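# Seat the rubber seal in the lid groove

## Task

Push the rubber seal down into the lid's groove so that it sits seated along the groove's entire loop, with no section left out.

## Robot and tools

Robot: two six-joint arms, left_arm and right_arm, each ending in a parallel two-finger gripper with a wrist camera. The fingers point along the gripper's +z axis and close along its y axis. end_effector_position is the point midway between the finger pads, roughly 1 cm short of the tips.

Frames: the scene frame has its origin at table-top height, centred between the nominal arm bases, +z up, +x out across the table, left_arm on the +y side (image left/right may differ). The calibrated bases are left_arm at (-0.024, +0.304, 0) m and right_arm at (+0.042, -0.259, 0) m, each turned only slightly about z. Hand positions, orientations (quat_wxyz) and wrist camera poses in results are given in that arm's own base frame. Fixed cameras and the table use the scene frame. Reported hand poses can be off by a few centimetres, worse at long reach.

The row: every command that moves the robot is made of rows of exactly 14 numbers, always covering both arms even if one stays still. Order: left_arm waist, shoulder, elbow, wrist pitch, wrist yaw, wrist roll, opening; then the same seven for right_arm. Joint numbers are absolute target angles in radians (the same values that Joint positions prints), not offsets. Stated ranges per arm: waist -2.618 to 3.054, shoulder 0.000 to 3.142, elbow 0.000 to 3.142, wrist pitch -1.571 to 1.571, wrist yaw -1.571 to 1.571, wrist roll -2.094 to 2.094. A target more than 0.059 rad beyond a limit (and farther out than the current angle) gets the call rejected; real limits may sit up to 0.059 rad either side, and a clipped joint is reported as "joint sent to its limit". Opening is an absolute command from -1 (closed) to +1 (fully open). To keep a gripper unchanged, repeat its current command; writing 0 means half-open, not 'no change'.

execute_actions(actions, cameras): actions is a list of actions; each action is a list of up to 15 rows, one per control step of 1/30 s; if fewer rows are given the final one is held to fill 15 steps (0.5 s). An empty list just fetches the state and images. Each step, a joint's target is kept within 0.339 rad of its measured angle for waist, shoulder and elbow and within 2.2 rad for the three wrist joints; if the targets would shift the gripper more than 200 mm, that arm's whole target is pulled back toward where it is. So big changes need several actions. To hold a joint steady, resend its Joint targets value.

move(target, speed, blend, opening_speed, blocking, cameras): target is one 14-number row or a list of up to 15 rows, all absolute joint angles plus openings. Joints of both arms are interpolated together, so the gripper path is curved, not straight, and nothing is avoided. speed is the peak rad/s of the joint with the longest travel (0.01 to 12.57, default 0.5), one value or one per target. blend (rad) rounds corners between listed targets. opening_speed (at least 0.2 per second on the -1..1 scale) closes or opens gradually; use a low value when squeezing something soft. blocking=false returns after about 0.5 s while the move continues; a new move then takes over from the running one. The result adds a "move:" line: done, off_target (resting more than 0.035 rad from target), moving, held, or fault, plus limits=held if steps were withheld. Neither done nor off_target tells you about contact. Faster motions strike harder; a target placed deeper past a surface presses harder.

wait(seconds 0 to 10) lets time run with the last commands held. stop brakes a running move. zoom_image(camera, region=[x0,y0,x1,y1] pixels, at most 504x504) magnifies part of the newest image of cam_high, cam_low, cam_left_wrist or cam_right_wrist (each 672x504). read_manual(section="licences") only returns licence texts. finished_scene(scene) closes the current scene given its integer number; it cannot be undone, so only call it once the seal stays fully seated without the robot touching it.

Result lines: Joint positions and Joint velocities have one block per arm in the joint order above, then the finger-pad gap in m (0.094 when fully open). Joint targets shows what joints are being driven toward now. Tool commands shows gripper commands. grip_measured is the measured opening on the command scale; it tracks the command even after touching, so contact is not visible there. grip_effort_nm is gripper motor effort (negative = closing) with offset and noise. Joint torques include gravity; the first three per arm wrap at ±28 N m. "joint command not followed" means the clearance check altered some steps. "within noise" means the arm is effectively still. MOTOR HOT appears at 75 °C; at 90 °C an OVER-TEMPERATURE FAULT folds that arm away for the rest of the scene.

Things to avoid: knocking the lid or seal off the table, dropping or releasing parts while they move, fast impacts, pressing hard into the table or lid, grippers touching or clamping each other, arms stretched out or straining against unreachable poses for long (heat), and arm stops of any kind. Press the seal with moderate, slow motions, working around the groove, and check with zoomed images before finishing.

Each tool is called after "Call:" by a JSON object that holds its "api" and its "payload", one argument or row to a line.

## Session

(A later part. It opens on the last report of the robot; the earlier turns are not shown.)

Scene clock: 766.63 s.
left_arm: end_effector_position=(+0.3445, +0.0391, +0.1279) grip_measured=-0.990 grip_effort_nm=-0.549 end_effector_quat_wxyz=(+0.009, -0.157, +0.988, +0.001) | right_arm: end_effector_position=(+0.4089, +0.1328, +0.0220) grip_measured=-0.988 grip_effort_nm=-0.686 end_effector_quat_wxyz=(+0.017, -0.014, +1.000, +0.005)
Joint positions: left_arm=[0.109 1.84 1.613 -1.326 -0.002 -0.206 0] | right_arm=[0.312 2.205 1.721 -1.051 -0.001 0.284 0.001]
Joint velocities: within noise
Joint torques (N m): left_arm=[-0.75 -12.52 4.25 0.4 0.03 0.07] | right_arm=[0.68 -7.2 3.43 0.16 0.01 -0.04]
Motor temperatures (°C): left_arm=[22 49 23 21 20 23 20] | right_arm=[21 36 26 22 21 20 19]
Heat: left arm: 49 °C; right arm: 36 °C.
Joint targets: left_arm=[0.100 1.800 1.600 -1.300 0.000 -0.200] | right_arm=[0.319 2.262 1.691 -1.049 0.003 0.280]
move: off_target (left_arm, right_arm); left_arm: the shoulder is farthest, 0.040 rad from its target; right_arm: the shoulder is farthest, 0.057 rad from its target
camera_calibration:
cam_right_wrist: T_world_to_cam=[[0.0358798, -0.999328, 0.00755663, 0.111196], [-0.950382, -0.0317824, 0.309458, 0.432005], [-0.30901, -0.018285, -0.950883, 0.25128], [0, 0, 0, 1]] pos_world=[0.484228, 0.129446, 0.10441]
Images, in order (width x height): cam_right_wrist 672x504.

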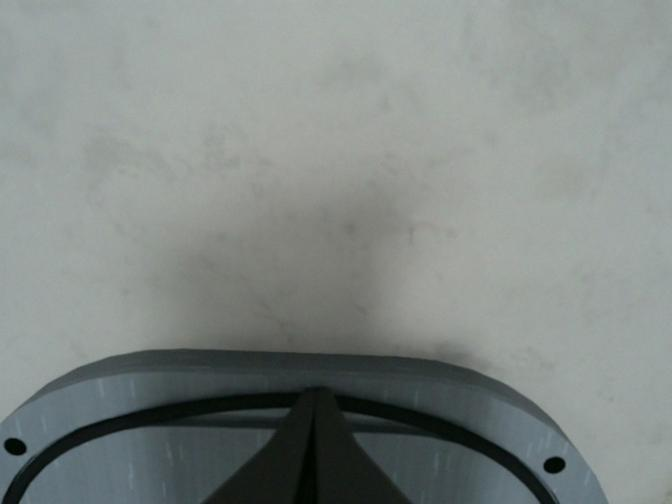

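Call:
{"api": "move", "payload": {
  "target": [
    [0.1,1.8,1.6,-1.3,0,-0.2,-1,0.313,2.245,1.69,-1.05,0,0.28,-1],
    [0.1,1.8,1.6,-1.3,0,-0.2,-1,0.313,2.245,1.69,-1.095,0,0.28,-1]
  ],
  "speed": 0.06,
  "cameras": ["cam_right_wrist"]
}}

Scene clock: 771.20 s.
left_arm: end_effector_position=(+0.3445, +0.0391, +0.1279) grip_measured=-0.990 grip_effort_nm=-0.549 end_effector_quat_wxyz=(+0.009, -0.157, +0.988, +0.001) | right_arm: end_effector_position=(+0.4069, +0.1327, +0.0219) grip_measured=-0.988 grip_effort_nm=-0.676 end_effector_quat_wxyz=(+0.013, -0.014, +1.000, +0.006)
Joint positions: left_arm=[0.109 1.84 1.613 -1.326 -0.002 -0.206 0] | right_arm=[0.312 2.205 1.721 -1.059 -0.004 0.284 0.001]
Joint velocities: within noise
Joint torques (N m): left_arm=[-0.77 -12.53 4.29 0.38 0.04 0.06] | right_arm=[0.12 -8.51 3.43 -0.17 -0.01 -0.04]
Motor temperatures (°C): left_arm=[22 49 23 21 20 23 20] | right_arm=[21 35 25 22 21 20 19]
Heat: left arm: 49 °C; right arm: 35 °C.
Joint targets: left_arm=[0.100 1.800 1.600 -1.300 0.000 -0.200] | right_arm=[0.313 2.245 1.690 -1.095 -0.003 0.280]
move: off_target (left_arm, right_arm); left_arm: the shoulder is farthest, 0.040 rad from its target; right_arm: the shoulder is farthest, 0.040 rad from its target
camera_calibration:
cam_right_wrist: T_world_to_cam=[[0.0360652, -0.999327, 0.00668882, 0.111149], [-0.94777, -0.0320805, 0.317338, 0.428938], [-0.31691, -0.0177843, -0.948289, 0.253687], [0, 0, 0, 1]] pos_world=[0.482922, 0.129346, 0.103706]
Images, in order (width x height): cam_right_wrist 672x504.

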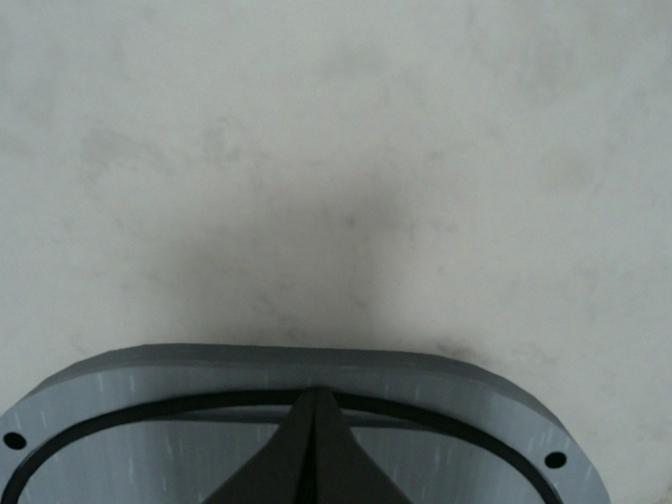

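Call:
{"api": "move", "payload": {
  "target": [
    [0.1,1.8,1.6,-1.3,0,-0.2,-1,0.313,2.245,1.69,-1.12,0,0.28,-1]
  ],
  "speed": 0.06,
  "cameras": ["cam_right_wrist"]
}}

Scene clock: 773.47 s.
left_arm: end_effector_position=(+0.3445, +0.0391, +0.1279) grip_measured=-0.990 grip_effort_nm=-0.549 end_effector_quat_wxyz=(+0.009, -0.157, +0.988, +0.001) | right_arm: end_effector_position=(+0.4029, +0.1327, +0.0219) grip_measured=-0.988 grip_effort_nm=-0.676 end_effector_quat_wxyz=(+0.005, -0.015, +1.000, +0.005)
Joint positions: left_arm=[0.109 1.84 1.613 -1.326 -0.002 -0.206 0] | right_arm=[0.313 2.205 1.721 -1.074 -0.007 0.284 0.001]
Joint velocities: within noise
Joint torques (N m): left_arm=[-0.75 -12.53 4.21 0.39 0.02 0.07] | right_arm=[0.13 -8.49 3.4 -0.31 0.02 -0.04]
Motor temperatures (°C): left_arm=[22 49 23 21 20 23 20] | right_arm=[21 35 25 22 21 20 19]
Heat: left arm: 49 °C; right arm: 35 °C.
Joint targets: left_arm=[0.100 1.800 1.600 -1.300 0.000 -0.200] | right_arm=[0.315 2.245 1.690 -1.121 -0.003 0.280]
move: off_target (left_arm, right_arm); left_arm: the shoulder is farthest, 0.040 rad from its target; right_arm: the wrist pitch is farthest, 0.046 rad from its target
camera_calibration:
cam_right_wrist: T_world_to_cam=[[0.0377472, -0.999256, 0.00790278, 0.110516], [-0.942692, -0.0329846, 0.332029, 0.422838], [-0.331521, -0.0199831, -0.943236, 0.258441], [0, 0, 0, 1]] pos_world=[0.480113, 0.129546, 0.102503]
Images, in order (width x height): cam_right_wrist 672x504.

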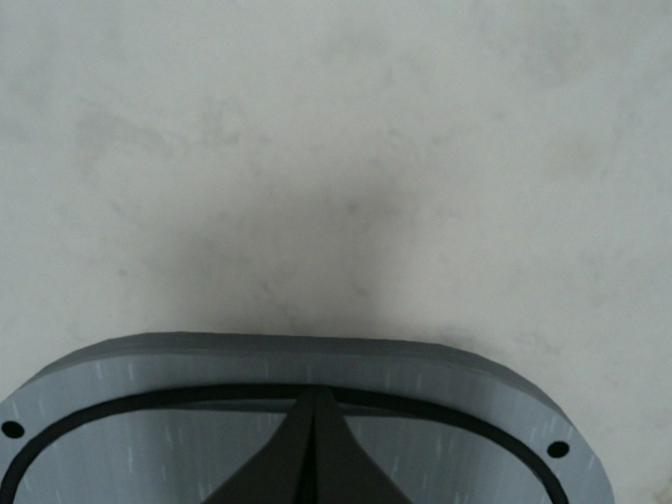

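Call:
{"api": "move", "payload": {
  "target": [
    [0.1,1.8,1.6,-1.3,0,-0.2,-1,0.313,2.25,1.69,-1.145,0,0.28,-1]
  ],
  "speed": 0.06,
  "cameras": ["cam_right_wrist"]
}}

Scene clock: 776.90 s.
left_arm: end_effector_position=(+0.3445, +0.0391, +0.1279) grip_measured=-0.990 grip_effort_nm=-0.549 end_effector_quat_wxyz=(+0.009, -0.157, +0.988, +0.001) | right_arm: end_effector_position=(+0.4014, +0.1322, +0.0218) grip_measured=-0.988 grip_effort_nm=-0.672 end_effector_quat_wxyz=(+0.002, -0.015, +1.000, +0.004)
Joint positions: left_arm=[0.109 1.84 1.613 -1.326 -0.002 -0.206 0] | right_arm=[0.313 2.205 1.721 -1.08 -0.007 0.284 0.001]
Joint velocities: within noise
Joint torques (N m): left_arm=[-0.76 -12.56 4.22 0.39 0.04 0.06] | right_arm=[-0.02 -8.1 3.4 -0.41 0.05 -0.04]
Motor temperatures (°C): left_arm=[22 49 23 21 20 23 20] | right_arm=[21 35 25 22 21 20 19]
Heat: left arm: 49 °C; right arm: 35 °C.
Joint targets: left_arm=[0.100 1.800 1.600 -1.300 0.000 -0.200] | right_arm=[0.313 2.250 1.690 -1.136 0.000 0.280]
move: off_target (left_arm, right_arm); left_arm: the shoulder is farthest, 0.040 rad from its target; right_arm: the wrist pitch is farthest, 0.065 rad from its target
camera_calibration:
cam_right_wrist: T_world_to_cam=[[0.0377455, -0.999241, 0.00961126, 0.110078], [-0.940738, -0.0322884, 0.337593, 0.420547], [-0.337027, -0.0217843, -0.941243, 0.260332], [0, 0, 0, 1]] pos_world=[0.479209, 0.129244, 0.102004]
Images, in order (width x height): cam_right_wrist 672x504.

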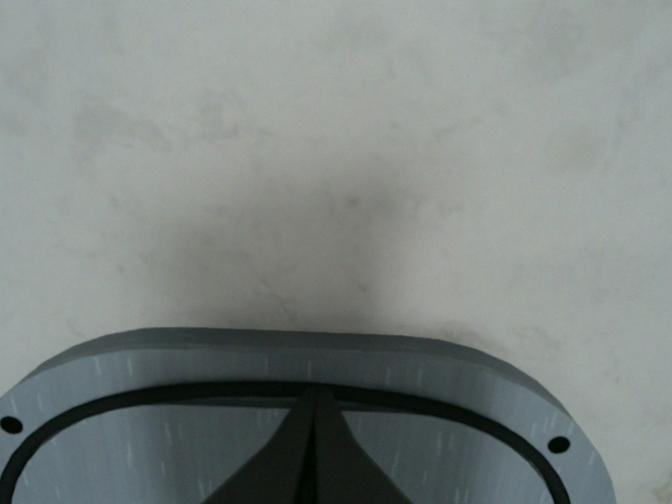

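Call:
{"api": "move", "payload": {
  "target": [
    [0.1,1.8,1.6,-1.3,0,-0.2,-1,0.313,2.25,1.69,-1.17,0,0.28,-1]
  ],
  "speed": 0.06,
  "cameras": ["cam_right_wrist"]
}}

Call:
{"api": "zoom_image", "payload": {
  "camera": "cam_right_wrist",
  "region": [120, 300, 620, 504]
}}

Scene clock: 780.17 s.
left_arm: end_effector_position=(+0.3445, +0.0391, +0.1279) grip_measured=-0.990 grip_effort_nm=-0.549 end_effector_quat_wxyz=(+0.009, -0.157, +0.988, +0.001) | right_arm: end_effector_position=(+0.3890, +0.1290, +0.0194) grip_measured=-0.988 grip_effort_nm=-0.681 end_effector_quat_wxyz=(-0.024, -0.014, +1.000, +0.000)
Joint positions: left_arm=[0.109 1.84 1.613 -1.326 -0.002 -0.206 0] | right_arm=[0.312 2.209 1.715 -1.123 -0.014 0.282 0.001]
Joint velocities: within noise
Joint torques (N m): left_arm=[-0.77 -12.56 4.23 0.38 0.05 0.07] | right_arm=[-0.06 -8.23 3.7 -0.43 0.14 -0.04]
Motor temperatures (°C): left_arm=[22 49 23 21 20 23 20] | right_arm=[21 35 25 22 21 20 19]
Heat: left arm: 49 °C; right arm: 35 °C.
Joint targets: left_arm=[0.100 1.800 1.600 -1.300 0.000 -0.200] | right_arm=[0.311 2.250 1.689 -1.170 -0.001 0.279]
move: off_target (left_arm, right_arm); left_arm: the shoulder is farthest, 0.040 rad from its target; right_arm: the wrist pitch is farthest, 0.047 rad from its target
camera_calibration:
cam_right_wrist: T_world_to_cam=[[0.0382498, -0.999135, 0.0162858, 0.106966], [-0.92194, -0.0289988, 0.386246, 0.40081], [-0.38544, -0.0297884, -0.922252, 0.2733], [0, 0, 0, 1]] pos_world=[0.470772, 0.126638, 0.0954977]
Images, in order (width x height): cam_right_wrist 672x504.

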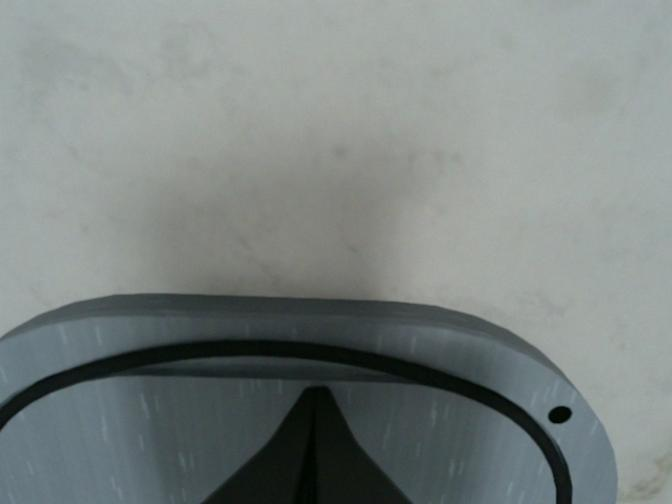

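Scaled by 1.008.

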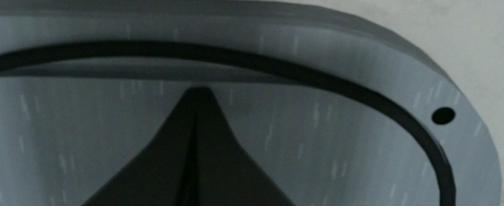

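Call:
{"api": "move", "payload": {
  "target": [
    [0.1,1.8,1.6,-1.3,0,-0.2,-1,0.31,2.12,1.84,-1.2,0,0.3,-1],
    [0.1,1.8,1.6,-1.3,0,-0.2,-1,0.27,2.15,1.84,-1.15,0,1.85,-1],
    [0.1,1.8,1.6,-1.3,0,-0.2,-1,0.318,2.275,1.875,-1.14,0,1.85,-1],
    [0.1,1.8,1.6,-1.3,0,-0.2,-1,0.318,2.318,1.875,-1.14,0,1.85,-1],
    [0.1,1.8,1.6,-1.3,0,-0.2,-1,0.318,2.32,1.86,-1.265,0,1.85,-1]
  ],
  "speed": [0.4,1.2,0.3,0.15,0.06],
  "cameras": ["cam_right_wrist"]
}}

Scene clock: 793.67 s.
left_arm: end_effector_position=(+0.3445, +0.0391, +0.1279) grip_measured=-0.990 grip_effort_nm=-0.549 end_effector_quat_wxyz=(+0.009, -0.157, +0.988, +0.001) | right_arm: end_effector_position=(+0.3911, +0.1304, +0.0217) grip_measured=-0.988 grip_effort_nm=-0.662 end_effector_quat_wxyz=(-0.033, +0.690, +0.721, -0.049)
Joint positions: left_arm=[0.109 1.84 1.613 -1.326 -0.002 -0.206 0] | right_arm=[0.315 2.29 1.855 -1.252 -0.011 1.841 0.001]
Joint velocities: within noise
Joint torques (N m): left_arm=[-0.75 -12.55 4.23 0.38 0.04 0.07] | right_arm=[0.31 -9.69 6.05 -0.32 0.11 0.09]
Motor temperatures (°C): left_arm=[22 49 23 21 20 23 20] | right_arm=[21 36 25 22 21 20 19]
Heat: left arm: 49 °C; right arm: 36 °C.
Joint targets: left_arm=[0.100 1.800 1.600 -1.300 0.000 -0.200] | right_arm=[0.318 2.319 1.859 -1.273 0.001 1.851]
move: off_target (left_arm); left_arm: the shoulder is farthest, 0.040 rad from its target
camera_calibration:
cam_right_wrist: T_world_to_cam=[[-0.989868, -0.0505715, 0.132679, 0.384192], [-0.00544725, 0.947262, 0.320415, -0.0823702], [-0.141886, 0.316445, -0.93794, 0.136177], [0, 0, 0, 1]] pos_world=[0.399172, 0.0543626, 0.103144]
Images, in order (width x height): cam_right_wrist 672x504.

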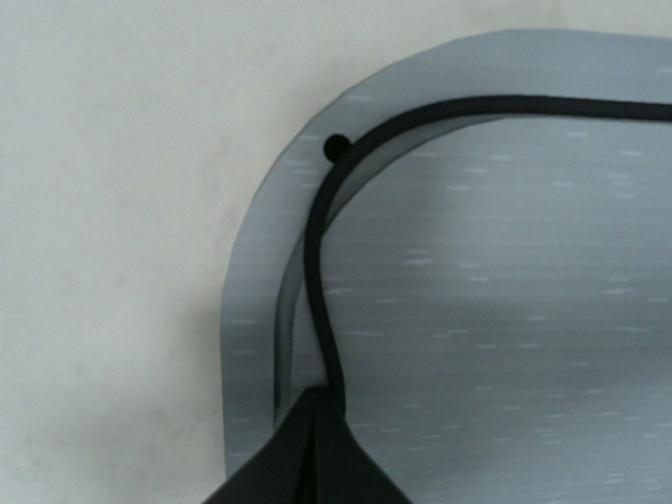

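Call:
{"api": "move", "payload": {
  "target": [
    [0.1,1.8,1.6,-1.3,0,-0.2,-1,0.318,2.17,1.84,-1.24,0,1.85,-1],
    [0.1,1.8,1.6,-1.3,0,-0.2,-1,0.12,2.0,1.65,-1.15,0,0.3,-1],
    [0.1,1.8,1.6,-1.3,0,-0.2,-1,0.10,2.08,1.61,-1.05,0,-0.63,-1],
    [0.1,1.8,1.6,-1.3,0,-0.2,-1,0.152,2.105,1.61,-1.04,0,-0.63,-1]
  ],
  "speed": [0.3,0.8,1.0,0.3],
  "cameras": ["cam_right_wrist"]
}}

Scene clock: 809.00 s.
left_arm: end_effector_position=(+0.3445, +0.0391, +0.1279) grip_measured=-0.990 grip_effort_nm=-0.549 end_effector_quat_wxyz=(+0.009, -0.157, +0.988, +0.001) | right_arm: end_effector_position=(+0.4031, +0.0611, +0.0445) grip_measured=-0.988 grip_effort_nm=-0.681 end_effector_quat_wxyz=(+0.023, -0.374, +0.927, -0.008)
Joint positions: left_arm=[0.109 1.84 1.613 -1.326 -0.002 -0.206 0] | right_arm=[0.15 2.086 1.623 -1.06 0.006 -0.617 0.001]
Joint velocities: within noise
Joint torques (N m): left_arm=[-0.77 -12.55 4.23 0.4 0.05 0.06] | right_arm=[0.21 -9.14 5 0.36 0.03 -0.06]
Motor temperatures (°C): left_arm=[22 49 23 21 20 23 20] | right_arm=[21 37 25 22 21 20 19]
Heat: left arm: 49 °C; right arm: 37 °C.
Joint targets: left_arm=[0.100 1.800 1.600 -1.300 0.000 -0.200] | right_arm=[0.153 2.106 1.611 -1.041 0.010 -0.622]
move: off_target (left_arm); left_arm: the shoulder is farthest, 0.040 rad from its target
camera_calibration:
cam_right_wrist: T_world_to_cam=[[0.698418, -0.71393, 0.0501517, -0.246826], [-0.690869, -0.654244, 0.307677, 0.350684], [-0.186848, -0.249535, -0.950168, 0.234458], [0, 0, 0, 1]] pos_world=[0.458472, 0.111722, 0.127256]
Images, in order (width x height): cam_right_wrist 672x504.

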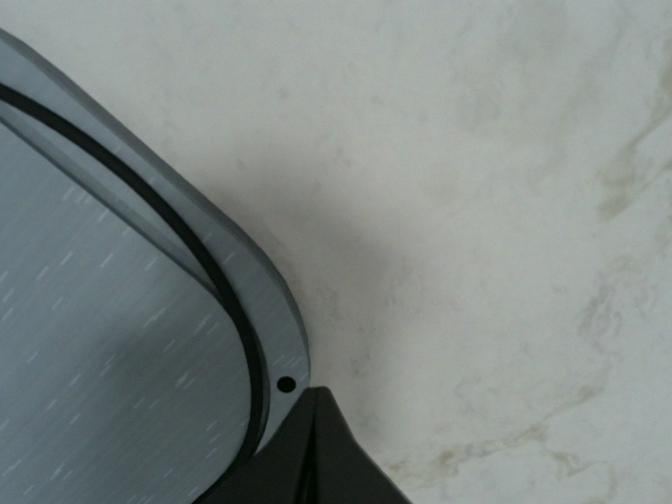

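Call:
{"api": "move", "payload": {
  "target": [
    [0.1,1.8,1.6,-1.3,0,-0.2,-1,0.152,2.0,1.61,-1.1,0,-0.63,-1],
    [0.1,1.8,1.6,-1.3,0,-0.2,-1,0.25,1.85,1.63,-1.35,0,-1.35,-1]
  ],
  "speed": 0.8,
  "cameras": ["cam_right_wrist"]
}}

Call:
{"api": "zoom_image", "payload": {
  "camera": "cam_right_wrist",
  "region": [300, 100, 672, 420]
}}

Scene clock: 814.00 s.
left_arm: end_effector_position=(+0.3445, +0.0391, +0.1279) grip_measured=-0.990 grip_effort_nm=-0.549 end_effector_quat_wxyz=(+0.009, -0.157, +0.988, +0.001) | right_arm: end_effector_position=(+0.3364, +0.0838, +0.1173) grip_measured=-0.988 grip_effort_nm=-0.686 end_effector_quat_wxyz=(+0.010, +0.713, -0.702, -0.003)
Joint positions: left_arm=[0.109 1.84 1.613 -1.326 -0.002 -0.206 0] | right_arm=[0.244 1.877 1.619 -1.332 0.006 -1.342 0.001]
Joint velocities: within noise
Joint torques (N m): left_arm=[-0.75 -12.56 4.22 0.39 0.02 0.07] | right_arm=[0.59 -11.21 6.86 -0.12 -0.06 -0.1]
Motor temperatures (°C): left_arm=[22 50 23 21 20 23 20] | right_arm=[21 37 25 22 21 20 19]
Heat: left arm: 50 °C; right arm: 37 °C.
Joint targets: left_arm=[0.100 1.800 1.600 -1.300 0.000 -0.200] | right_arm=[0.251 1.849 1.629 -1.350 0.000 -1.350]
move: off_target (left_arm); left_arm: the shoulder is farthest, 0.040 rad from its target
camera_calibration:
cam_right_wrist: T_world_to_cam=[[0.999708, 0.0241616, -0.000399662, -0.345003], [0.0227665, -0.936185, 0.350769, 0.0755876], [0.00810099, -0.350676, -0.936462, 0.238067], [0, 0, 0, 1]] pos_world=[0.341253, 0.162584, 0.196289]
Images, in order (width x height): cam_right_wrist 672x504.

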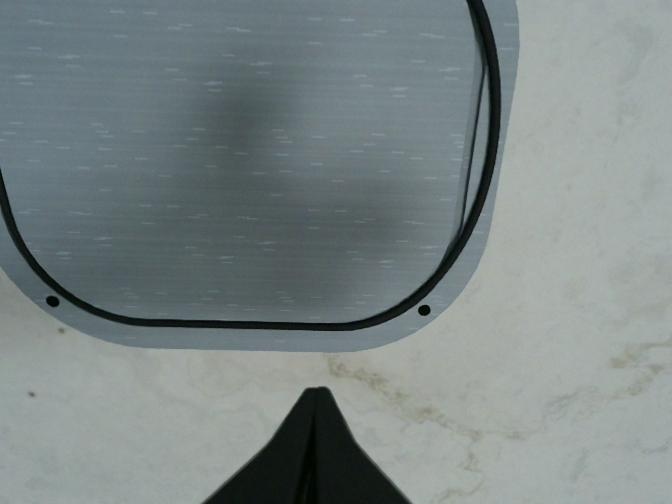

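Scaled by 1.355.

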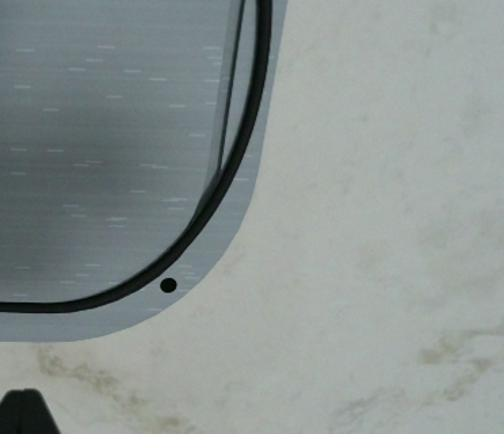

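Call:
{"api": "move", "payload": {
  "target": [
    [0.1,1.8,1.6,-1.3,0,-0.2,-1,0.11,1.84,1.34,-0.98,0,-1.6,-1],
    [0.1,1.8,1.6,-1.3,0,-0.2,-1,0.156,1.84,1.34,-0.98,0,-1.60,-1],
    [0.1,1.8,1.6,-1.3,0,-0.2,-1,0.156,1.969,1.263,-0.877,0,-1.60,-1],
    [0.1,1.8,1.6,-1.3,0,-0.2,-1,0.11,1.87,1.38,-0.99,0,-1.7,-1],
    [0.1,1.8,1.6,-1.3,0,-0.2,-1,0.158,1.87,1.38,-0.99,0,-1.75,-1],
    [0.1,1.8,1.6,-1.3,0,-0.2,-1,0.158,2.0,1.307,-0.89,0,-1.75,-1],
    [0.1,1.8,1.6,-1.3,0,-0.2,-1,0.12,1.9,1.43,-1.0,0,-1.85,-1],
    [0.1,1.8,1.6,-1.3,0,-0.2,-1,0.163,1.9,1.43,-1.0,0,-1.896,-1],
    [0.1,1.8,1.6,-1.3,0,-0.2,-1,0.163,2.033,1.354,-0.905,0,-1.896,-1]
  ],
  "speed": 0.4,
  "cameras": ["cam_right_wrist"]
}}

Call:
{"api": "zoom_image", "payload": {
  "camera": "cam_right_wrist",
  "region": [172, 120, 672, 504]
}}

Scene clock: 827.60 s.
left_arm: end_effector_position=(+0.3445, +0.0391, +0.1279) grip_measured=-0.990 grip_effort_nm=-0.545 end_effector_quat_wxyz=(+0.009, -0.157, +0.988, +0.001) | right_arm: end_effector_position=(+0.3699, +0.0590, +0.0191) grip_measured=-0.988 grip_effort_nm=-0.676 end_effector_quat_wxyz=(-0.011, +0.854, -0.520, +0.020)
Joint positions: left_arm=[0.109 1.84 1.613 -1.326 -0.002 -0.206 0] | right_arm=[0.16 1.995 1.382 -0.913 0.009 -1.888 0.001]
Joint velocities: within noise
Joint torques (N m): left_arm=[-0.75 -12.52 4.21 0.39 0.03 0.07] | right_arm=[0.24 -6.65 3.41 0.26 -0.11 -0.07]
Motor temperatures (°C): left_arm=[22 50 23 21 20 23 20] | right_arm=[21 39 26 22 21 20 19]
Heat: left arm: 50 °C; right arm: 39 °C.
Joint targets: left_arm=[0.100 1.800 1.600 -1.300 0.000 -0.200] | right_arm=[0.163 2.034 1.354 -0.906 0.000 -1.896]
move: off_target (left_arm, right_arm); left_arm: the shoulder is farthest, 0.040 rad from its target; right_arm: the shoulder is farthest, 0.038 rad from its target
camera_calibration:
cam_right_wrist: T_world_to_cam=[[0.882581, 0.466669, 0.0571928, -0.361709], [0.417263, -0.833522, 0.362121, -0.0661292], [0.216662, -0.295737, -0.930375, 0.0566592], [0, 0, 0, 1]] pos_world=[0.334555, 0.130434, 0.0973482]
Images, in order (width x height): cam_right_wrist 672x504.

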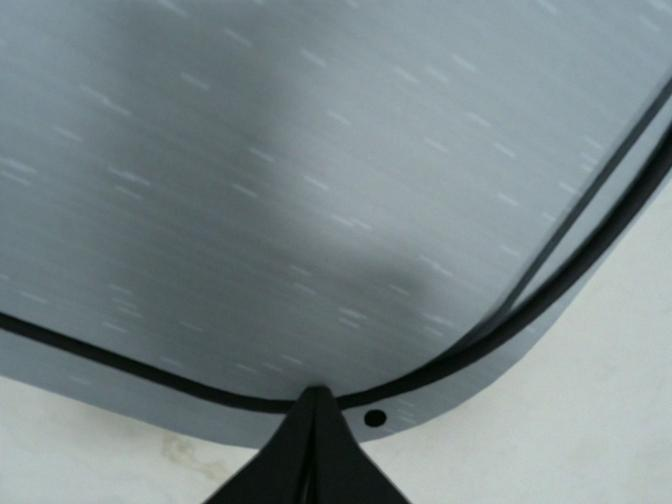

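Scaled by 1.008.

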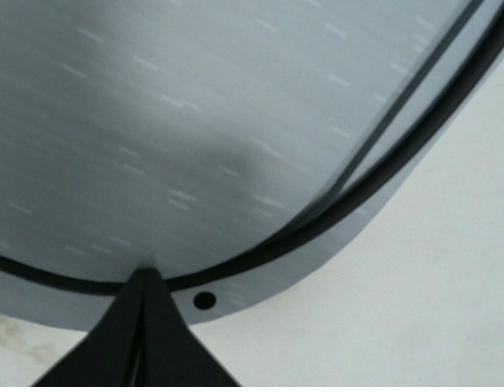

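Call:
{"api": "move", "payload": {
  "target": [
    [0.1,1.8,1.6,-1.3,0,-0.2,-1,0.13,1.93,1.47,-1.02,0,-2.0,-1],
    [0.1,1.8,1.6,-1.3,0,-0.2,-1,0.177,1.93,1.47,-1.02,0,-2.03,-1],
    [0.1,1.8,1.6,-1.3,0,-0.2,-1,0.177,2.06,1.391,-0.917,0,-2.03,-1],
    [0.1,1.8,1.6,-1.3,0,-0.2,-1,0.14,1.96,1.52,-1.04,0,-2.07,-1],
    [0.1,1.8,1.6,-1.3,0,-0.2,-1,0.186,1.96,1.52,-1.04,0,-2.09,-1],
    [0.1,1.8,1.6,-1.3,0,-0.2,-1,0.186,2.094,1.44,-0.935,0,-2.09,-1]
  ],
  "speed": 0.4,
  "cameras": ["cam_right_wrist"]
}}

Call:
{"api": "zoom_image", "payload": {
  "camera": "cam_right_wrist",
  "region": [172, 120, 672, 504]
}}

Scene clock: 835.97 s.
left_arm: end_effector_position=(+0.3445, +0.0391, +0.1279) grip_measured=-0.990 grip_effort_nm=-0.549 end_effector_quat_wxyz=(+0.009, -0.157, +0.988, +0.001) | right_arm: end_effector_position=(+0.3850, +0.0709, +0.0198) grip_measured=-0.988 grip_effort_nm=-0.676 end_effector_quat_wxyz=(-0.010, +0.906, -0.423, +0.022)
Joint positions: left_arm=[0.109 1.84 1.613 -1.326 -0.002 -0.206 0] | right_arm=[0.184 2.052 1.47 -0.941 0.01 -2.083 0.001]
Joint velocities: within noise
Joint torques (N m): left_arm=[-0.8 -12.55 4.23 0.4 0.05 0.07] | right_arm=[0.16 -6.93 3.48 0.22 -0.12 -0.07]
Motor temperatures (°C): left_arm=[22 50 23 21 20 23 20] | right_arm=[21 38 25 22 21 20 19]
Heat: left arm: 50 °C; right arm: 38 °C.
Joint targets: left_arm=[0.100 1.800 1.600 -1.300 0.000 -0.200] | right_arm=[0.186 2.093 1.441 -0.934 0.001 -2.090]
move: off_target (left_arm, right_arm); left_arm: the shoulder is farthest, 0.040 rad from its target; right_arm: the shoulder is farthest, 0.042 rad from its target
camera_calibration:
cam_right_wrist: T_world_to_cam=[[0.759796, 0.647918, 0.053961, -0.346228], [0.586998, -0.7193, 0.371538, -0.136382], [0.27954, -0.250618, -0.926848, 0.0301974], [0, 0, 0, 1]] pos_world=[0.334677, 0.133796, 0.0973422]
Images, in order (width x height): cam_right_wrist 672x504.

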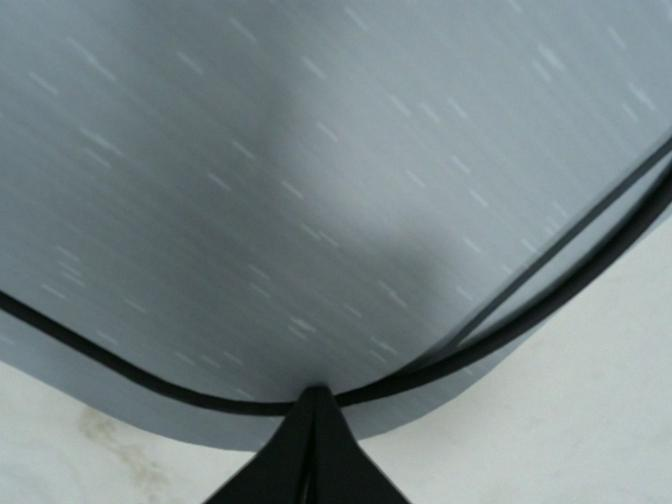

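Scaled by 1.008.

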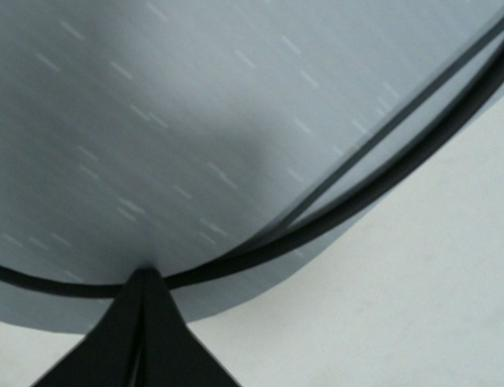

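Call:
{"api": "move", "payload": {
  "target": [
    [0.1,1.8,1.6,-1.3,0,-0.2,-1,0.15,1.98,1.55,-1.04,0,-2.09,-1],
    [0.1,1.8,1.6,-1.3,0,-0.2,-1,0.1975,1.98,1.55,-1.04,0,-2.09,-1],
    [0.1,1.8,1.6,-1.3,0,-0.2,-1,0.1975,2.116,1.473,-0.945,0,-2.09,-1],
    [0.1,1.8,1.6,-1.3,0,-0.2,-1,0.16,2.0,1.585,-1.05,0,-2.09,-1],
    [0.1,1.8,1.6,-1.3,0,-0.2,-1,0.21,2.0,1.585,-1.05,0,-2.09,-1],
    [0.1,1.8,1.6,-1.3,0,-0.2,-1,0.21,2.138,1.507,-0.958,0,-2.09,-1]
  ],
  "speed": 0.4,
  "cameras": ["cam_right_wrist"]
}}

Call:
{"api": "zoom_image", "payload": {
  "camera": "cam_right_wrist",
  "region": [172, 120, 672, 504]
}}

Scene clock: 844.43 s.
left_arm: end_effector_position=(+0.3445, +0.0391, +0.1279) grip_measured=-0.990 grip_effort_nm=-0.549 end_effector_quat_wxyz=(+0.009, -0.157, +0.988, +0.001) | right_arm: end_effector_position=(+0.3947, +0.0837, +0.0193) grip_measured=-0.988 grip_effort_nm=-0.681 end_effector_quat_wxyz=(-0.011, +0.911, -0.411, +0.022)
Joint positions: left_arm=[0.109 1.84 1.613 -1.326 -0.002 -0.206 0] | right_arm=[0.21 2.097 1.536 -0.962 0.009 -2.085 0.001]
Joint velocities: within noise
Joint torques (N m): left_arm=[-0.76 -12.51 4.18 0.38 0.04 0.06] | right_arm=[0.03 -7.31 3.58 0.23 -0.11 -0.07]
Motor temperatures (°C): left_arm=[22 50 23 21 20 23 20] | right_arm=[21 37 25 22 21 20 19]
Heat: left arm: 50 °C; right arm: 37 °C.
Joint targets: left_arm=[0.100 1.800 1.600 -1.300 0.000 -0.200] | right_arm=[0.211 2.139 1.507 -0.959 -0.001 -2.091]
move: off_target (left_arm, right_arm); left_arm: the shoulder is farthest, 0.040 rad from its target; right_arm: the shoulder is farthest, 0.041 rad from its target
camera_calibration:
cam_right_wrist: T_world_to_cam=[[0.741624, 0.668584, 0.054671, -0.356443], [0.606772, -0.703341, 0.370323, -0.14184], [0.286045, -0.241468, -0.927293, 0.0267763], [0, 0, 0, 1]] pos_world=[0.342752, 0.145016, 0.0968433]
Images, in order (width x height): cam_right_wrist 672x504.

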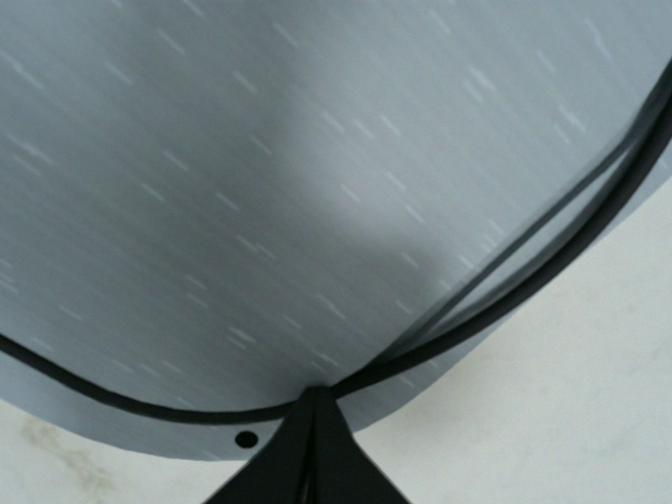

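Scaled by 1.008.

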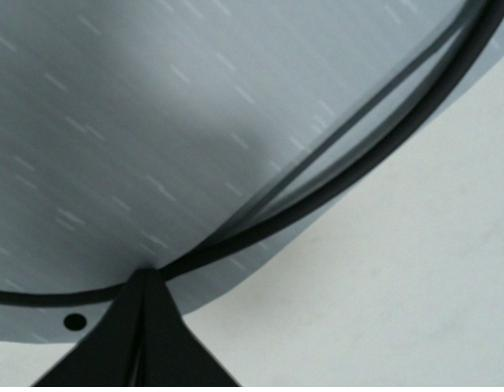

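Call:
{"api": "move", "payload": {
  "target": [
    [0.1,1.8,1.6,-1.3,0,-0.2,-1,0.18,2.02,1.61,-1.06,0,-2.09,-1],
    [0.1,1.8,1.6,-1.3,0,-0.2,-1,0.2255,2.02,1.61,-1.06,0,-2.09,-1],
    [0.1,1.8,1.6,-1.3,0,-0.2,-1,0.2255,2.155,1.533,-0.967,0,-2.09,-1]
  ],
  "speed": 0.4,
  "cameras": ["cam_right_wrist"]
}}

Call:
{"api": "zoom_image", "payload": {
  "camera": "cam_right_wrist",
  "region": [172, 120, 672, 504]
}}

Scene clock: 850.43 s.
left_arm: end_effector_position=(+0.3445, +0.0391, +0.1279) grip_measured=-0.990 grip_effort_nm=-0.549 end_effector_quat_wxyz=(+0.009, -0.157, +0.988, +0.001) | right_arm: end_effector_position=(+0.3973, +0.0900, +0.0194) grip_measured=-0.988 grip_effort_nm=-0.681 end_effector_quat_wxyz=(-0.010, +0.914, -0.404, +0.021)
Joint positions: left_arm=[0.109 1.84 1.613 -1.326 -0.002 -0.206 0] | right_arm=[0.224 2.112 1.56 -0.973 0.009 -2.085 0.001]
Joint velocities: within noise
Joint torques (N m): left_arm=[-0.75 -12.53 4.21 0.38 0.03 0.07] | right_arm=[0.16 -7.42 3.62 0.24 -0.1 -0.05]
Motor temperatures (°C): left_arm=[22 50 23 21 20 23 20] | right_arm=[21 37 25 22 21 20 19]
Heat: left arm: 50 °C; right arm: 37 °C.
Joint targets: left_arm=[0.100 1.800 1.600 -1.300 0.000 -0.200] | right_arm=[0.226 2.155 1.532 -0.967 0.000 -2.090]
move: off_target (left_arm, right_arm); left_arm: the shoulder is farthest, 0.040 rad from its target; right_arm: the shoulder is farthest, 0.043 rad from its target
camera_calibration:
cam_right_wrist: T_world_to_cam=[[0.732387, 0.678797, 0.0533316, -0.359754], [0.616995, -0.694748, 0.369651, -0.143804], [0.28797, -0.237822, -0.927639, 0.026625], [0, 0, 0, 1]] pos_world=[0.344538, 0.150624, 0.097042]
Images, in order (width x height): cam_right_wrist 672x504.

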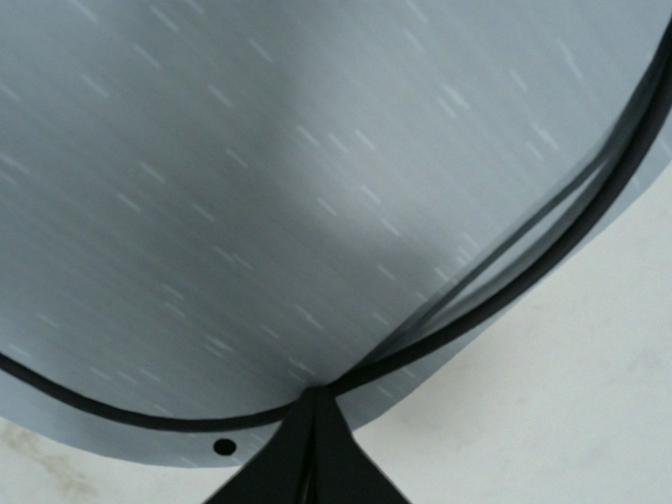

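Scaled by 1.008.

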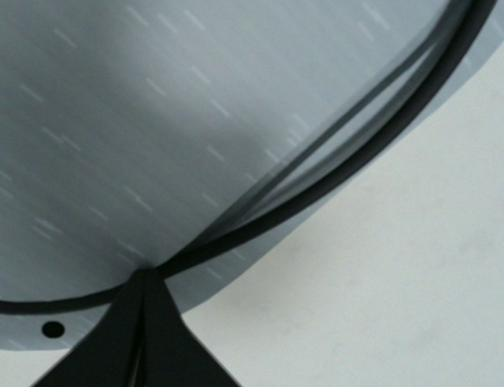

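Call:
{"api": "move", "payload": {
  "target": [
    [0.1,1.8,1.6,-1.3,0,-0.2,-1,0.22,2.0,1.6,-1.1,0,-1.8,-1],
    [0.1,1.8,1.6,-1.3,0,-0.2,-1,0.32,2.05,1.75,-1.16,0,0.345,-1],
    [0.1,1.8,1.6,-1.3,0,-0.2,-1,0.345,2.13,1.82,-1.04,0,0.355,-1],
    [0.1,1.8,1.6,-1.3,0,-0.2,-1,0.392,2.13,1.82,-1.04,0,0.355,-1],
    [0.1,1.8,1.6,-1.3,0,-0.2,-1,0.392,2.275,1.76,-1.04,0,0.355,-1]
  ],
  "speed": [0.5,1.3,0.5,0.4,0.3],
  "cameras": ["cam_right_wrist"]
}}

Scene clock: 865.07 s.
left_arm: end_effector_position=(+0.3445, +0.0391, +0.1279) grip_measured=-0.990 grip_effort_nm=-0.554 end_effector_quat_wxyz=(+0.009, -0.157, +0.988, +0.001) | right_arm: end_effector_position=(+0.4105, +0.1717, +0.0232) grip_measured=-0.988 grip_effort_nm=-0.662 end_effector_quat_wxyz=(+0.028, -0.025, +0.999, +0.014)
Joint positions: left_arm=[0.109 1.84 1.613 -1.326 -0.002 -0.206 0] | right_arm=[0.391 2.238 1.778 -1.048 -0.007 0.342 0.001]
Joint velocities: within noise
Joint torques (N m): left_arm=[-0.77 -12.49 4.22 0.39 0.02 0.06] | right_arm=[-0.23 -9.05 4.52 0.31 -0.05 0.05]
Motor temperatures (°C): left_arm=[22 50 23 21 20 23 20] | right_arm=[21 37 25 22 21 20 19]
Heat: left arm: 50 °C; right arm: 37 °C.
Joint targets: left_arm=[0.100 1.800 1.600 -1.300 0.000 -0.200] | right_arm=[0.389 2.275 1.760 -1.039 -0.009 0.348]
move: off_target (left_arm, right_arm); left_arm: the shoulder is farthest, 0.040 rad from its target; right_arm: the shoulder is farthest, 0.037 rad from its target
camera_calibration:
cam_right_wrist: T_world_to_cam=[[0.0577393, -0.998289, -0.00924855, 0.141226], [-0.956126, -0.0579611, 0.287166, 0.441684], [-0.28721, -0.00773798, -0.957836, 0.243078], [0, 0, 0, 1]] pos_world=[0.483966, 0.168466, 0.107299]
Images, in order (width x height): cam_right_wrist 672x504.

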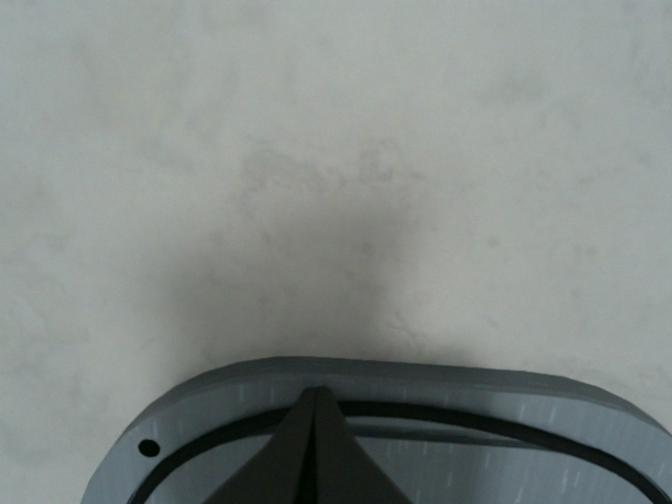

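Call:
{"api": "move", "payload": {
  "target": [
    [0.1,1.8,1.6,-1.3,0,-0.2,-1,0.392,2.17,1.83,-1.1,0,0.355,-1],
    [0.1,1.8,1.6,-1.3,0,-0.2,-1,0.432,2.17,1.86,-1.06,0,0.36,-1],
    [0.1,1.8,1.6,-1.3,0,-0.2,-1,0.432,2.295,1.79,-1.05,0,0.36,-1],
    [0.1,1.8,1.6,-1.3,0,-0.2,-1,0.432,2.295,1.79,-1.1,0,0.36,-1]
  ],
  "speed": [0.4,0.4,0.3,0.07],
  "cameras": ["cam_right_wrist"]
}}

Scene clock: 870.20 s.
left_arm: end_effector_position=(+0.3445, +0.0391, +0.1279) grip_measured=-0.990 grip_effort_nm=-0.549 end_effector_quat_wxyz=(+0.009, -0.157, +0.988, +0.001) | right_arm: end_effector_position=(+0.4097, +0.1909, +0.0231) grip_measured=-0.988 grip_effort_nm=-0.652 end_effector_quat_wxyz=(+0.032, -0.039, +0.999, +0.017)
Joint positions: left_arm=[0.109 1.84 1.613 -1.326 -0.002 -0.206 0] | right_arm=[0.431 2.258 1.81 -1.051 -0.007 0.353 0.001]
Joint velocities: within noise
Joint torques (N m): left_arm=[-0.73 -12.57 4.22 0.39 0.04 0.07] | right_arm=[0.16 -9.18 4.45 -0.22 0.06 0.04]
Motor temperatures (°C): left_arm=[22 50 23 21 20 23 20] | right_arm=[21 37 25 22 21 20 19]
Heat: left arm: 50 °C; right arm: 37 °C.
Joint targets: left_arm=[0.100 1.800 1.600 -1.300 0.000 -0.200] | right_arm=[0.433 2.295 1.790 -1.099 0.000 0.359]
move: off_target (left_arm, right_arm); left_arm: the shoulder is farthest, 0.040 rad from its target; right_arm: the wrist pitch is farthest, 0.049 rad from its target
camera_calibration:
cam_right_wrist: T_world_to_cam=[[0.0869091, -0.996132, -0.0129422, 0.148099], [-0.956303, -0.0870605, 0.279116, 0.447941], [-0.279163, -0.0118811, -0.96017, 0.240383], [0, 0, 0, 1]] pos_world=[0.482602, 0.18938, 0.107698]
Images, in order (width x height): cam_right_wrist 672x504.

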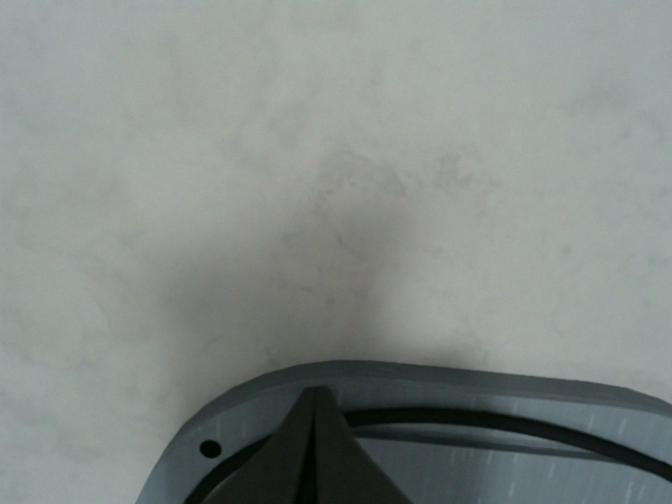

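Call:
{"api": "move", "payload": {
  "target": [
    [0.1,1.8,1.6,-1.3,0,-0.2,-1,0.432,2.295,1.785,-1.125,0,0.36,-1]
  ],
  "speed": 0.06,
  "cameras": ["cam_right_wrist"]
}}

Scene clock: 880.73 s.
left_arm: end_effector_position=(+0.3445, +0.0391, +0.1279) grip_measured=-0.990 grip_effort_nm=-0.549 end_effector_quat_wxyz=(+0.009, -0.157, +0.988, +0.001) | right_arm: end_effector_position=(+0.4006, +0.1867, +0.0201) grip_measured=-0.988 grip_effort_nm=-0.662 end_effector_quat_wxyz=(+0.013, -0.038, +0.999, +0.009)
Joint positions: left_arm=[0.109 1.84 1.613 -1.326 -0.002 -0.206 0] | right_arm=[0.431 2.261 1.806 -1.085 -0.007 0.354 0.001]
Joint velocities: within noise
Joint torques (N m): left_arm=[-0.77 -12.56 4.21 0.39 0.05 0.07] | right_arm=[0.05 -9.21 4.33 -0.2 0.06 0.06]
Motor temperatures (°C): left_arm=[22 50 23 21 20 23 20] | right_arm=[21 37 25 22 21 20 19]
Heat: left arm: 50 °C; right arm: 37 °C.
Joint targets: left_arm=[0.100 1.800 1.600 -1.300 0.000 -0.200] | right_arm=[0.432 2.295 1.785 -1.126 0.000 0.361]
move: off_target (left_arm, right_arm); left_arm: the shoulder is farthest, 0.040 rad from its target; right_arm: the wrist pitch is farthest, 0.040 rad from its target
camera_calibration:
cam_right_wrist: T_world_to_cam=[[0.0851741, -0.996366, 0.00100479, 0.145195], [-0.945225, -0.0804834, 0.316343, 0.433218], [-0.315112, -0.027894, -0.948644, 0.252141], [0, 0, 0, 1]] pos_world=[0.476574, 0.186568, 0.102001]
Images, in order (width x height): cam_right_wrist 672x504.

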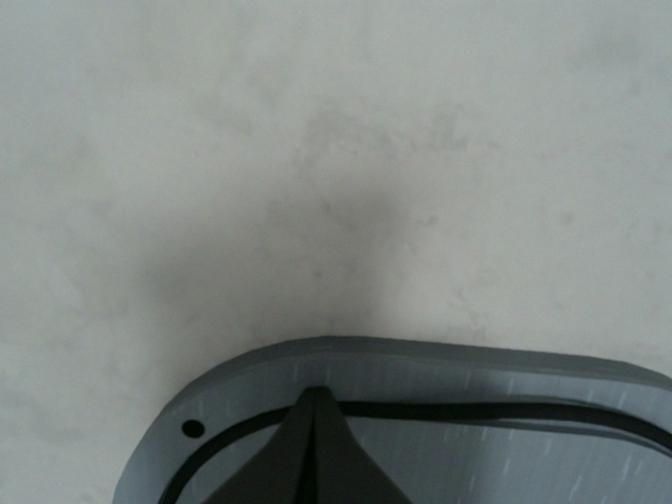

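Call:
{"api": "move", "payload": {
  "target": [
    [0.1,1.8,1.6,-1.3,0,-0.2,-1,0.432,2.318,1.785,-1.12,0,0.36,-1],
    [0.1,1.8,1.6,-1.3,0,-0.2,-1,0.39,2.17,1.83,-1.1,0,0.355,-1],
    [0.1,1.8,1.6,-1.3,0,-0.2,-1,0.408,2.16,1.82,-1.06,0,0.36,-1],
    [0.1,1.8,1.6,-1.3,0,-0.2,-1,0.408,2.27,1.755,-1.06,0,0.36,-1],
    [0.1,1.8,1.6,-1.3,0,-0.2,-1,0.408,2.275,1.75,-1.105,0,0.36,-1]
  ],
  "speed": [0.2,0.4,0.4,0.3,0.07],
  "cameras": ["cam_right_wrist"]
}}

Scene clock: 887.17 s.
left_arm: end_effector_position=(+0.3445, +0.0391, +0.1279) grip_measured=-0.990 grip_effort_nm=-0.549 end_effector_quat_wxyz=(+0.009, -0.157, +0.988, +0.001) | right_arm: end_effector_position=(+0.4028, +0.1695, +0.0230) grip_measured=-0.988 grip_effort_nm=-0.667 end_effector_quat_wxyz=(+0.014, -0.019, +1.000, +0.010)
Joint positions: left_arm=[0.109 1.84 1.613 -1.326 -0.002 -0.206 0] | right_arm=[0.393 2.235 1.773 -1.076 -0.008 0.354 0.001]
Joint velocities: within noise
Joint torques (N m): left_arm=[-0.77 -12.57 4.21 0.38 0.03 0.08] | right_arm=[0.85 -8.75 4.04 -0.11 0.07 0.05]
Motor temperatures (°C): left_arm=[22 50 23 21 20 23 20] | right_arm=[21 37 25 22 21 20 19]
Heat: left arm: 50 °C; right arm: 37 °C.
Joint targets: left_arm=[0.100 1.800 1.600 -1.300 0.000 -0.200] | right_arm=[0.402 2.274 1.750 -1.105 0.000 0.360]
move: off_target (left_arm, right_arm); left_arm: the shoulder is farthest, 0.040 rad from its target; right_arm: the shoulder is farthest, 0.040 rad from its target
camera_calibration:
cam_right_wrist: T_world_to_cam=[[0.0468923, -0.998899, -0.00144369, 0.143785], [-0.948314, -0.0449717, 0.31413, 0.428296], [-0.313849, -0.0133612, -0.949379, 0.252093], [0, 0, 0, 1]] pos_world=[0.478536, 0.166256, 0.104999]
Images, in order (width x height): cam_right_wrist 672x504.

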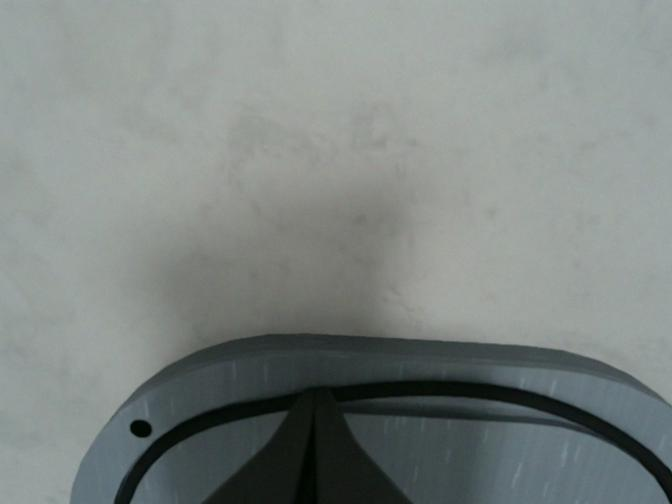

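Call:
{"api": "move", "payload": {
  "target": [
    [0.1,1.8,1.6,-1.3,0,-0.2,-1,0.37,2.13,1.83,-1.06,0,0.355,-1],
    [0.1,1.8,1.6,-1.3,0,-0.2,-1,0.416,2.13,1.83,-1.05,0,0.36,-1],
    [0.1,1.8,1.6,-1.3,0,-0.2,-1,0.416,2.28,1.775,-1.05,0,0.36,-1],
    [0.1,1.8,1.6,-1.3,0,-0.2,-1,0.416,2.285,1.77,-1.115,0,0.36,-1]
  ],
  "speed": [0.4,0.4,0.3,0.06],
  "cameras": ["cam_right_wrist"]
}}

Scene clock: 894.60 s.
left_arm: end_effector_position=(+0.3445, +0.0391, +0.1279) grip_measured=-0.990 grip_effort_nm=-0.549 end_effector_quat_wxyz=(+0.009, -0.157, +0.988, +0.001) | right_arm: end_effector_position=(+0.4019, +0.1819, +0.0198) grip_measured=-0.988 grip_effort_nm=-0.662 end_effector_quat_wxyz=(+0.015, -0.032, +0.999, +0.011)
Joint positions: left_arm=[0.109 1.84 1.613 -1.326 -0.002 -0.206 0] | right_arm=[0.419 2.251 1.789 -1.071 -0.01 0.354 0.001]
Joint velocities: within noise
Joint torques (N m): left_arm=[-0.76 -12.56 4.22 0.4 0.05 0.05] | right_arm=[0.27 -9.33 4.44 -0.24 0.09 0.06]
Motor temperatures (°C): left_arm=[22 50 23 21 20 23 20] | right_arm=[21 37 25 22 21 20 19]
Heat: left arm: 50 °C; right arm: 37 °C.
Joint targets: left_arm=[0.100 1.800 1.600 -1.300 0.000 -0.200] | right_arm=[0.422 2.286 1.770 -1.115 0.000 0.360]
move: off_target (left_arm, right_arm); left_arm: the shoulder is farthest, 0.040 rad from its target; right_arm: the wrist pitch is farthest, 0.044 rad from its target
camera_calibration:
cam_right_wrist: T_world_to_cam=[[0.0729837, -0.997325, -0.00395836, 0.145533], [-0.947491, -0.0705747, 0.311899, 0.433411], [-0.311344, -0.019013, -0.950107, 0.249026], [0, 0, 0, 1]] pos_world=[0.477564, 0.180467, 0.101997]
Images, in order (width x height): cam_right_wrist 672x504.

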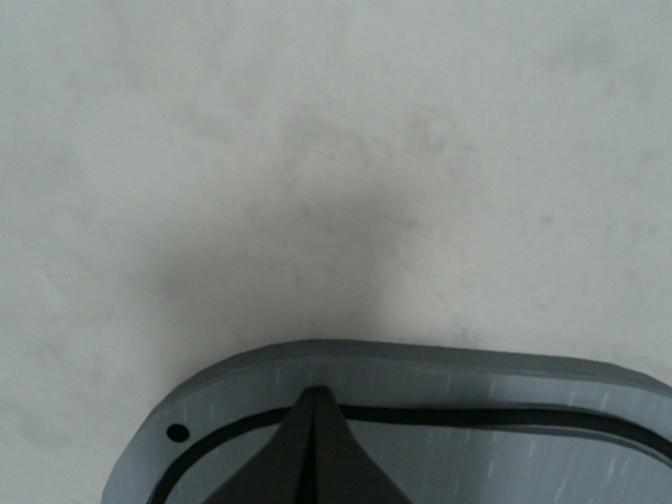

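Call:
{"api": "move", "payload": {
  "target": [
    [0.1,1.8,1.6,-1.3,0,-0.2,-1,0.418,2.305,1.77,-1.105,0,0.36,-1],
    [0.1,1.8,1.6,-1.3,0,-0.2,-1,0.36,2.13,1.83,-1.06,0,0.355,-1],
    [0.1,1.8,1.6,-1.3,0,-0.2,-1,0.398,2.13,1.81,-1.04,0,0.36,-1],
    [0.1,1.8,1.6,-1.3,0,-0.2,-1,0.398,2.275,1.765,-1.04,0,0.36,-1],
    [0.1,1.8,1.6,-1.3,0,-0.2,-1,0.398,2.28,1.76,-1.105,0,0.36,-1]
  ],
  "speed": [0.2,0.4,0.4,0.3,0.06],
  "cameras": ["cam_right_wrist"]
}}

Scene clock: 903.57 s.
left_arm: end_effector_position=(+0.3445, +0.0391, +0.1279) grip_measured=-0.990 grip_effort_nm=-0.549 end_effector_quat_wxyz=(+0.009, -0.157, +0.988, +0.001) | right_arm: end_effector_position=(+0.4112, +0.1745, +0.0225) grip_measured=-0.988 grip_effort_nm=-0.657 end_effector_quat_wxyz=(+0.029, -0.020, +0.999, +0.016)
Joint positions: left_arm=[0.109 1.84 1.613 -1.326 -0.002 -0.206 0] | right_arm=[0.396 2.242 1.783 -1.045 -0.008 0.356 0.001]
Joint velocities: within noise
Joint torques (N m): left_arm=[-0.76 -12.56 4.22 0.4 0.05 0.05] | right_arm=[0.09 -9.06 4.25 -0.32 0.07 0.04]
Motor temperatures (°C): left_arm=[22 50 23 21 20 23 20] | right_arm=[21 37 25 22 21 20 19]
Heat: left arm: 50 °C; right arm: 37 °C.
Joint targets: left_arm=[0.100 1.800 1.600 -1.300 0.000 -0.200] | right_arm=[0.397 2.280 1.761 -1.103 0.000 0.361]
move: off_target (left_arm, right_arm); left_arm: the shoulder is farthest, 0.040 rad from its target; right_arm: the wrist pitch is farthest, 0.060 rad from its target
camera_calibration:
cam_right_wrist: T_world_to_cam=[[0.0487183, -0.998735, -0.0124749, 0.147879], [-0.95716, -0.0502522, 0.285167, 0.441839], [-0.285433, -0.00195233, -0.958397, 0.24087], [0, 0, 0, 1]] pos_world=[0.484458, 0.170365, 0.106696]
Images, in order (width x height): cam_right_wrist 672x504.

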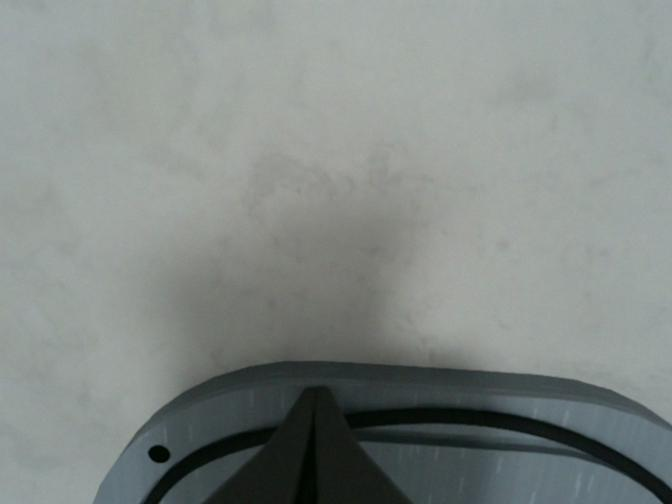

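Call:
{"api": "move", "payload": {
  "target": [
    [0.1,1.8,1.6,-1.3,0,-0.2,-1,0.398,2.28,1.76,-1.13,0,0.36,-1]
  ],
  "speed": 0.06,
  "cameras": ["cam_right_wrist"]
}}

Scene clock: 906.43 s.
left_arm: end_effector_position=(+0.3445, +0.0391, +0.1279) grip_measured=-0.990 grip_effort_nm=-0.549 end_effector_quat_wxyz=(+0.009, -0.157, +0.988, +0.001) | right_arm: end_effector_position=(+0.4005, +0.1711, +0.0200) grip_measured=-0.988 grip_effort_nm=-0.657 end_effector_quat_wxyz=(+0.008, -0.021, +1.000, +0.008)
Joint positions: left_arm=[0.109 1.84 1.613 -1.326 -0.002 -0.206 0] | right_arm=[0.397 2.245 1.78 -1.085 -0.01 0.356 0.001]
Joint velocities: within noise
Joint torques (N m): left_arm=[-0.76 -12.51 4.25 0.39 0.05 0.06] | right_arm=[0.13 -9.26 4.4 -0.31 0.09 0.02]
Motor temperatures (°C): left_arm=[22 50 23 21 20 23 20] | right_arm=[21 37 25 22 21 20 19]
Heat: left arm: 50 °C; right arm: 37 °C.
Joint targets: left_arm=[0.100 1.800 1.600 -1.300 0.000 -0.200] | right_arm=[0.399 2.280 1.760 -1.131 -0.001 0.360]
move: off_target (left_arm, right_arm); left_arm: the shoulder is farthest, 0.040 rad from its target; right_arm: the wrist pitch is farthest, 0.045 rad from its target
camera_calibration:
cam_right_wrist: T_world_to_cam=[[0.0499833, -0.998749, 0.00171245, 0.144107], [-0.943888, -0.0466772, 0.32695, 0.425477], [-0.326461, -0.0179584, -0.94504, 0.254333], [0, 0, 0, 1]] pos_world=[0.477429, 0.168354, 0.100998]
Images, in order (width x height): cam_right_wrist 672x504.

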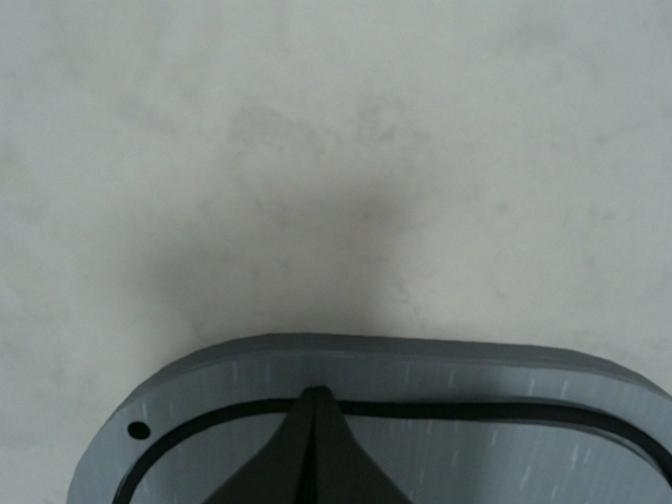

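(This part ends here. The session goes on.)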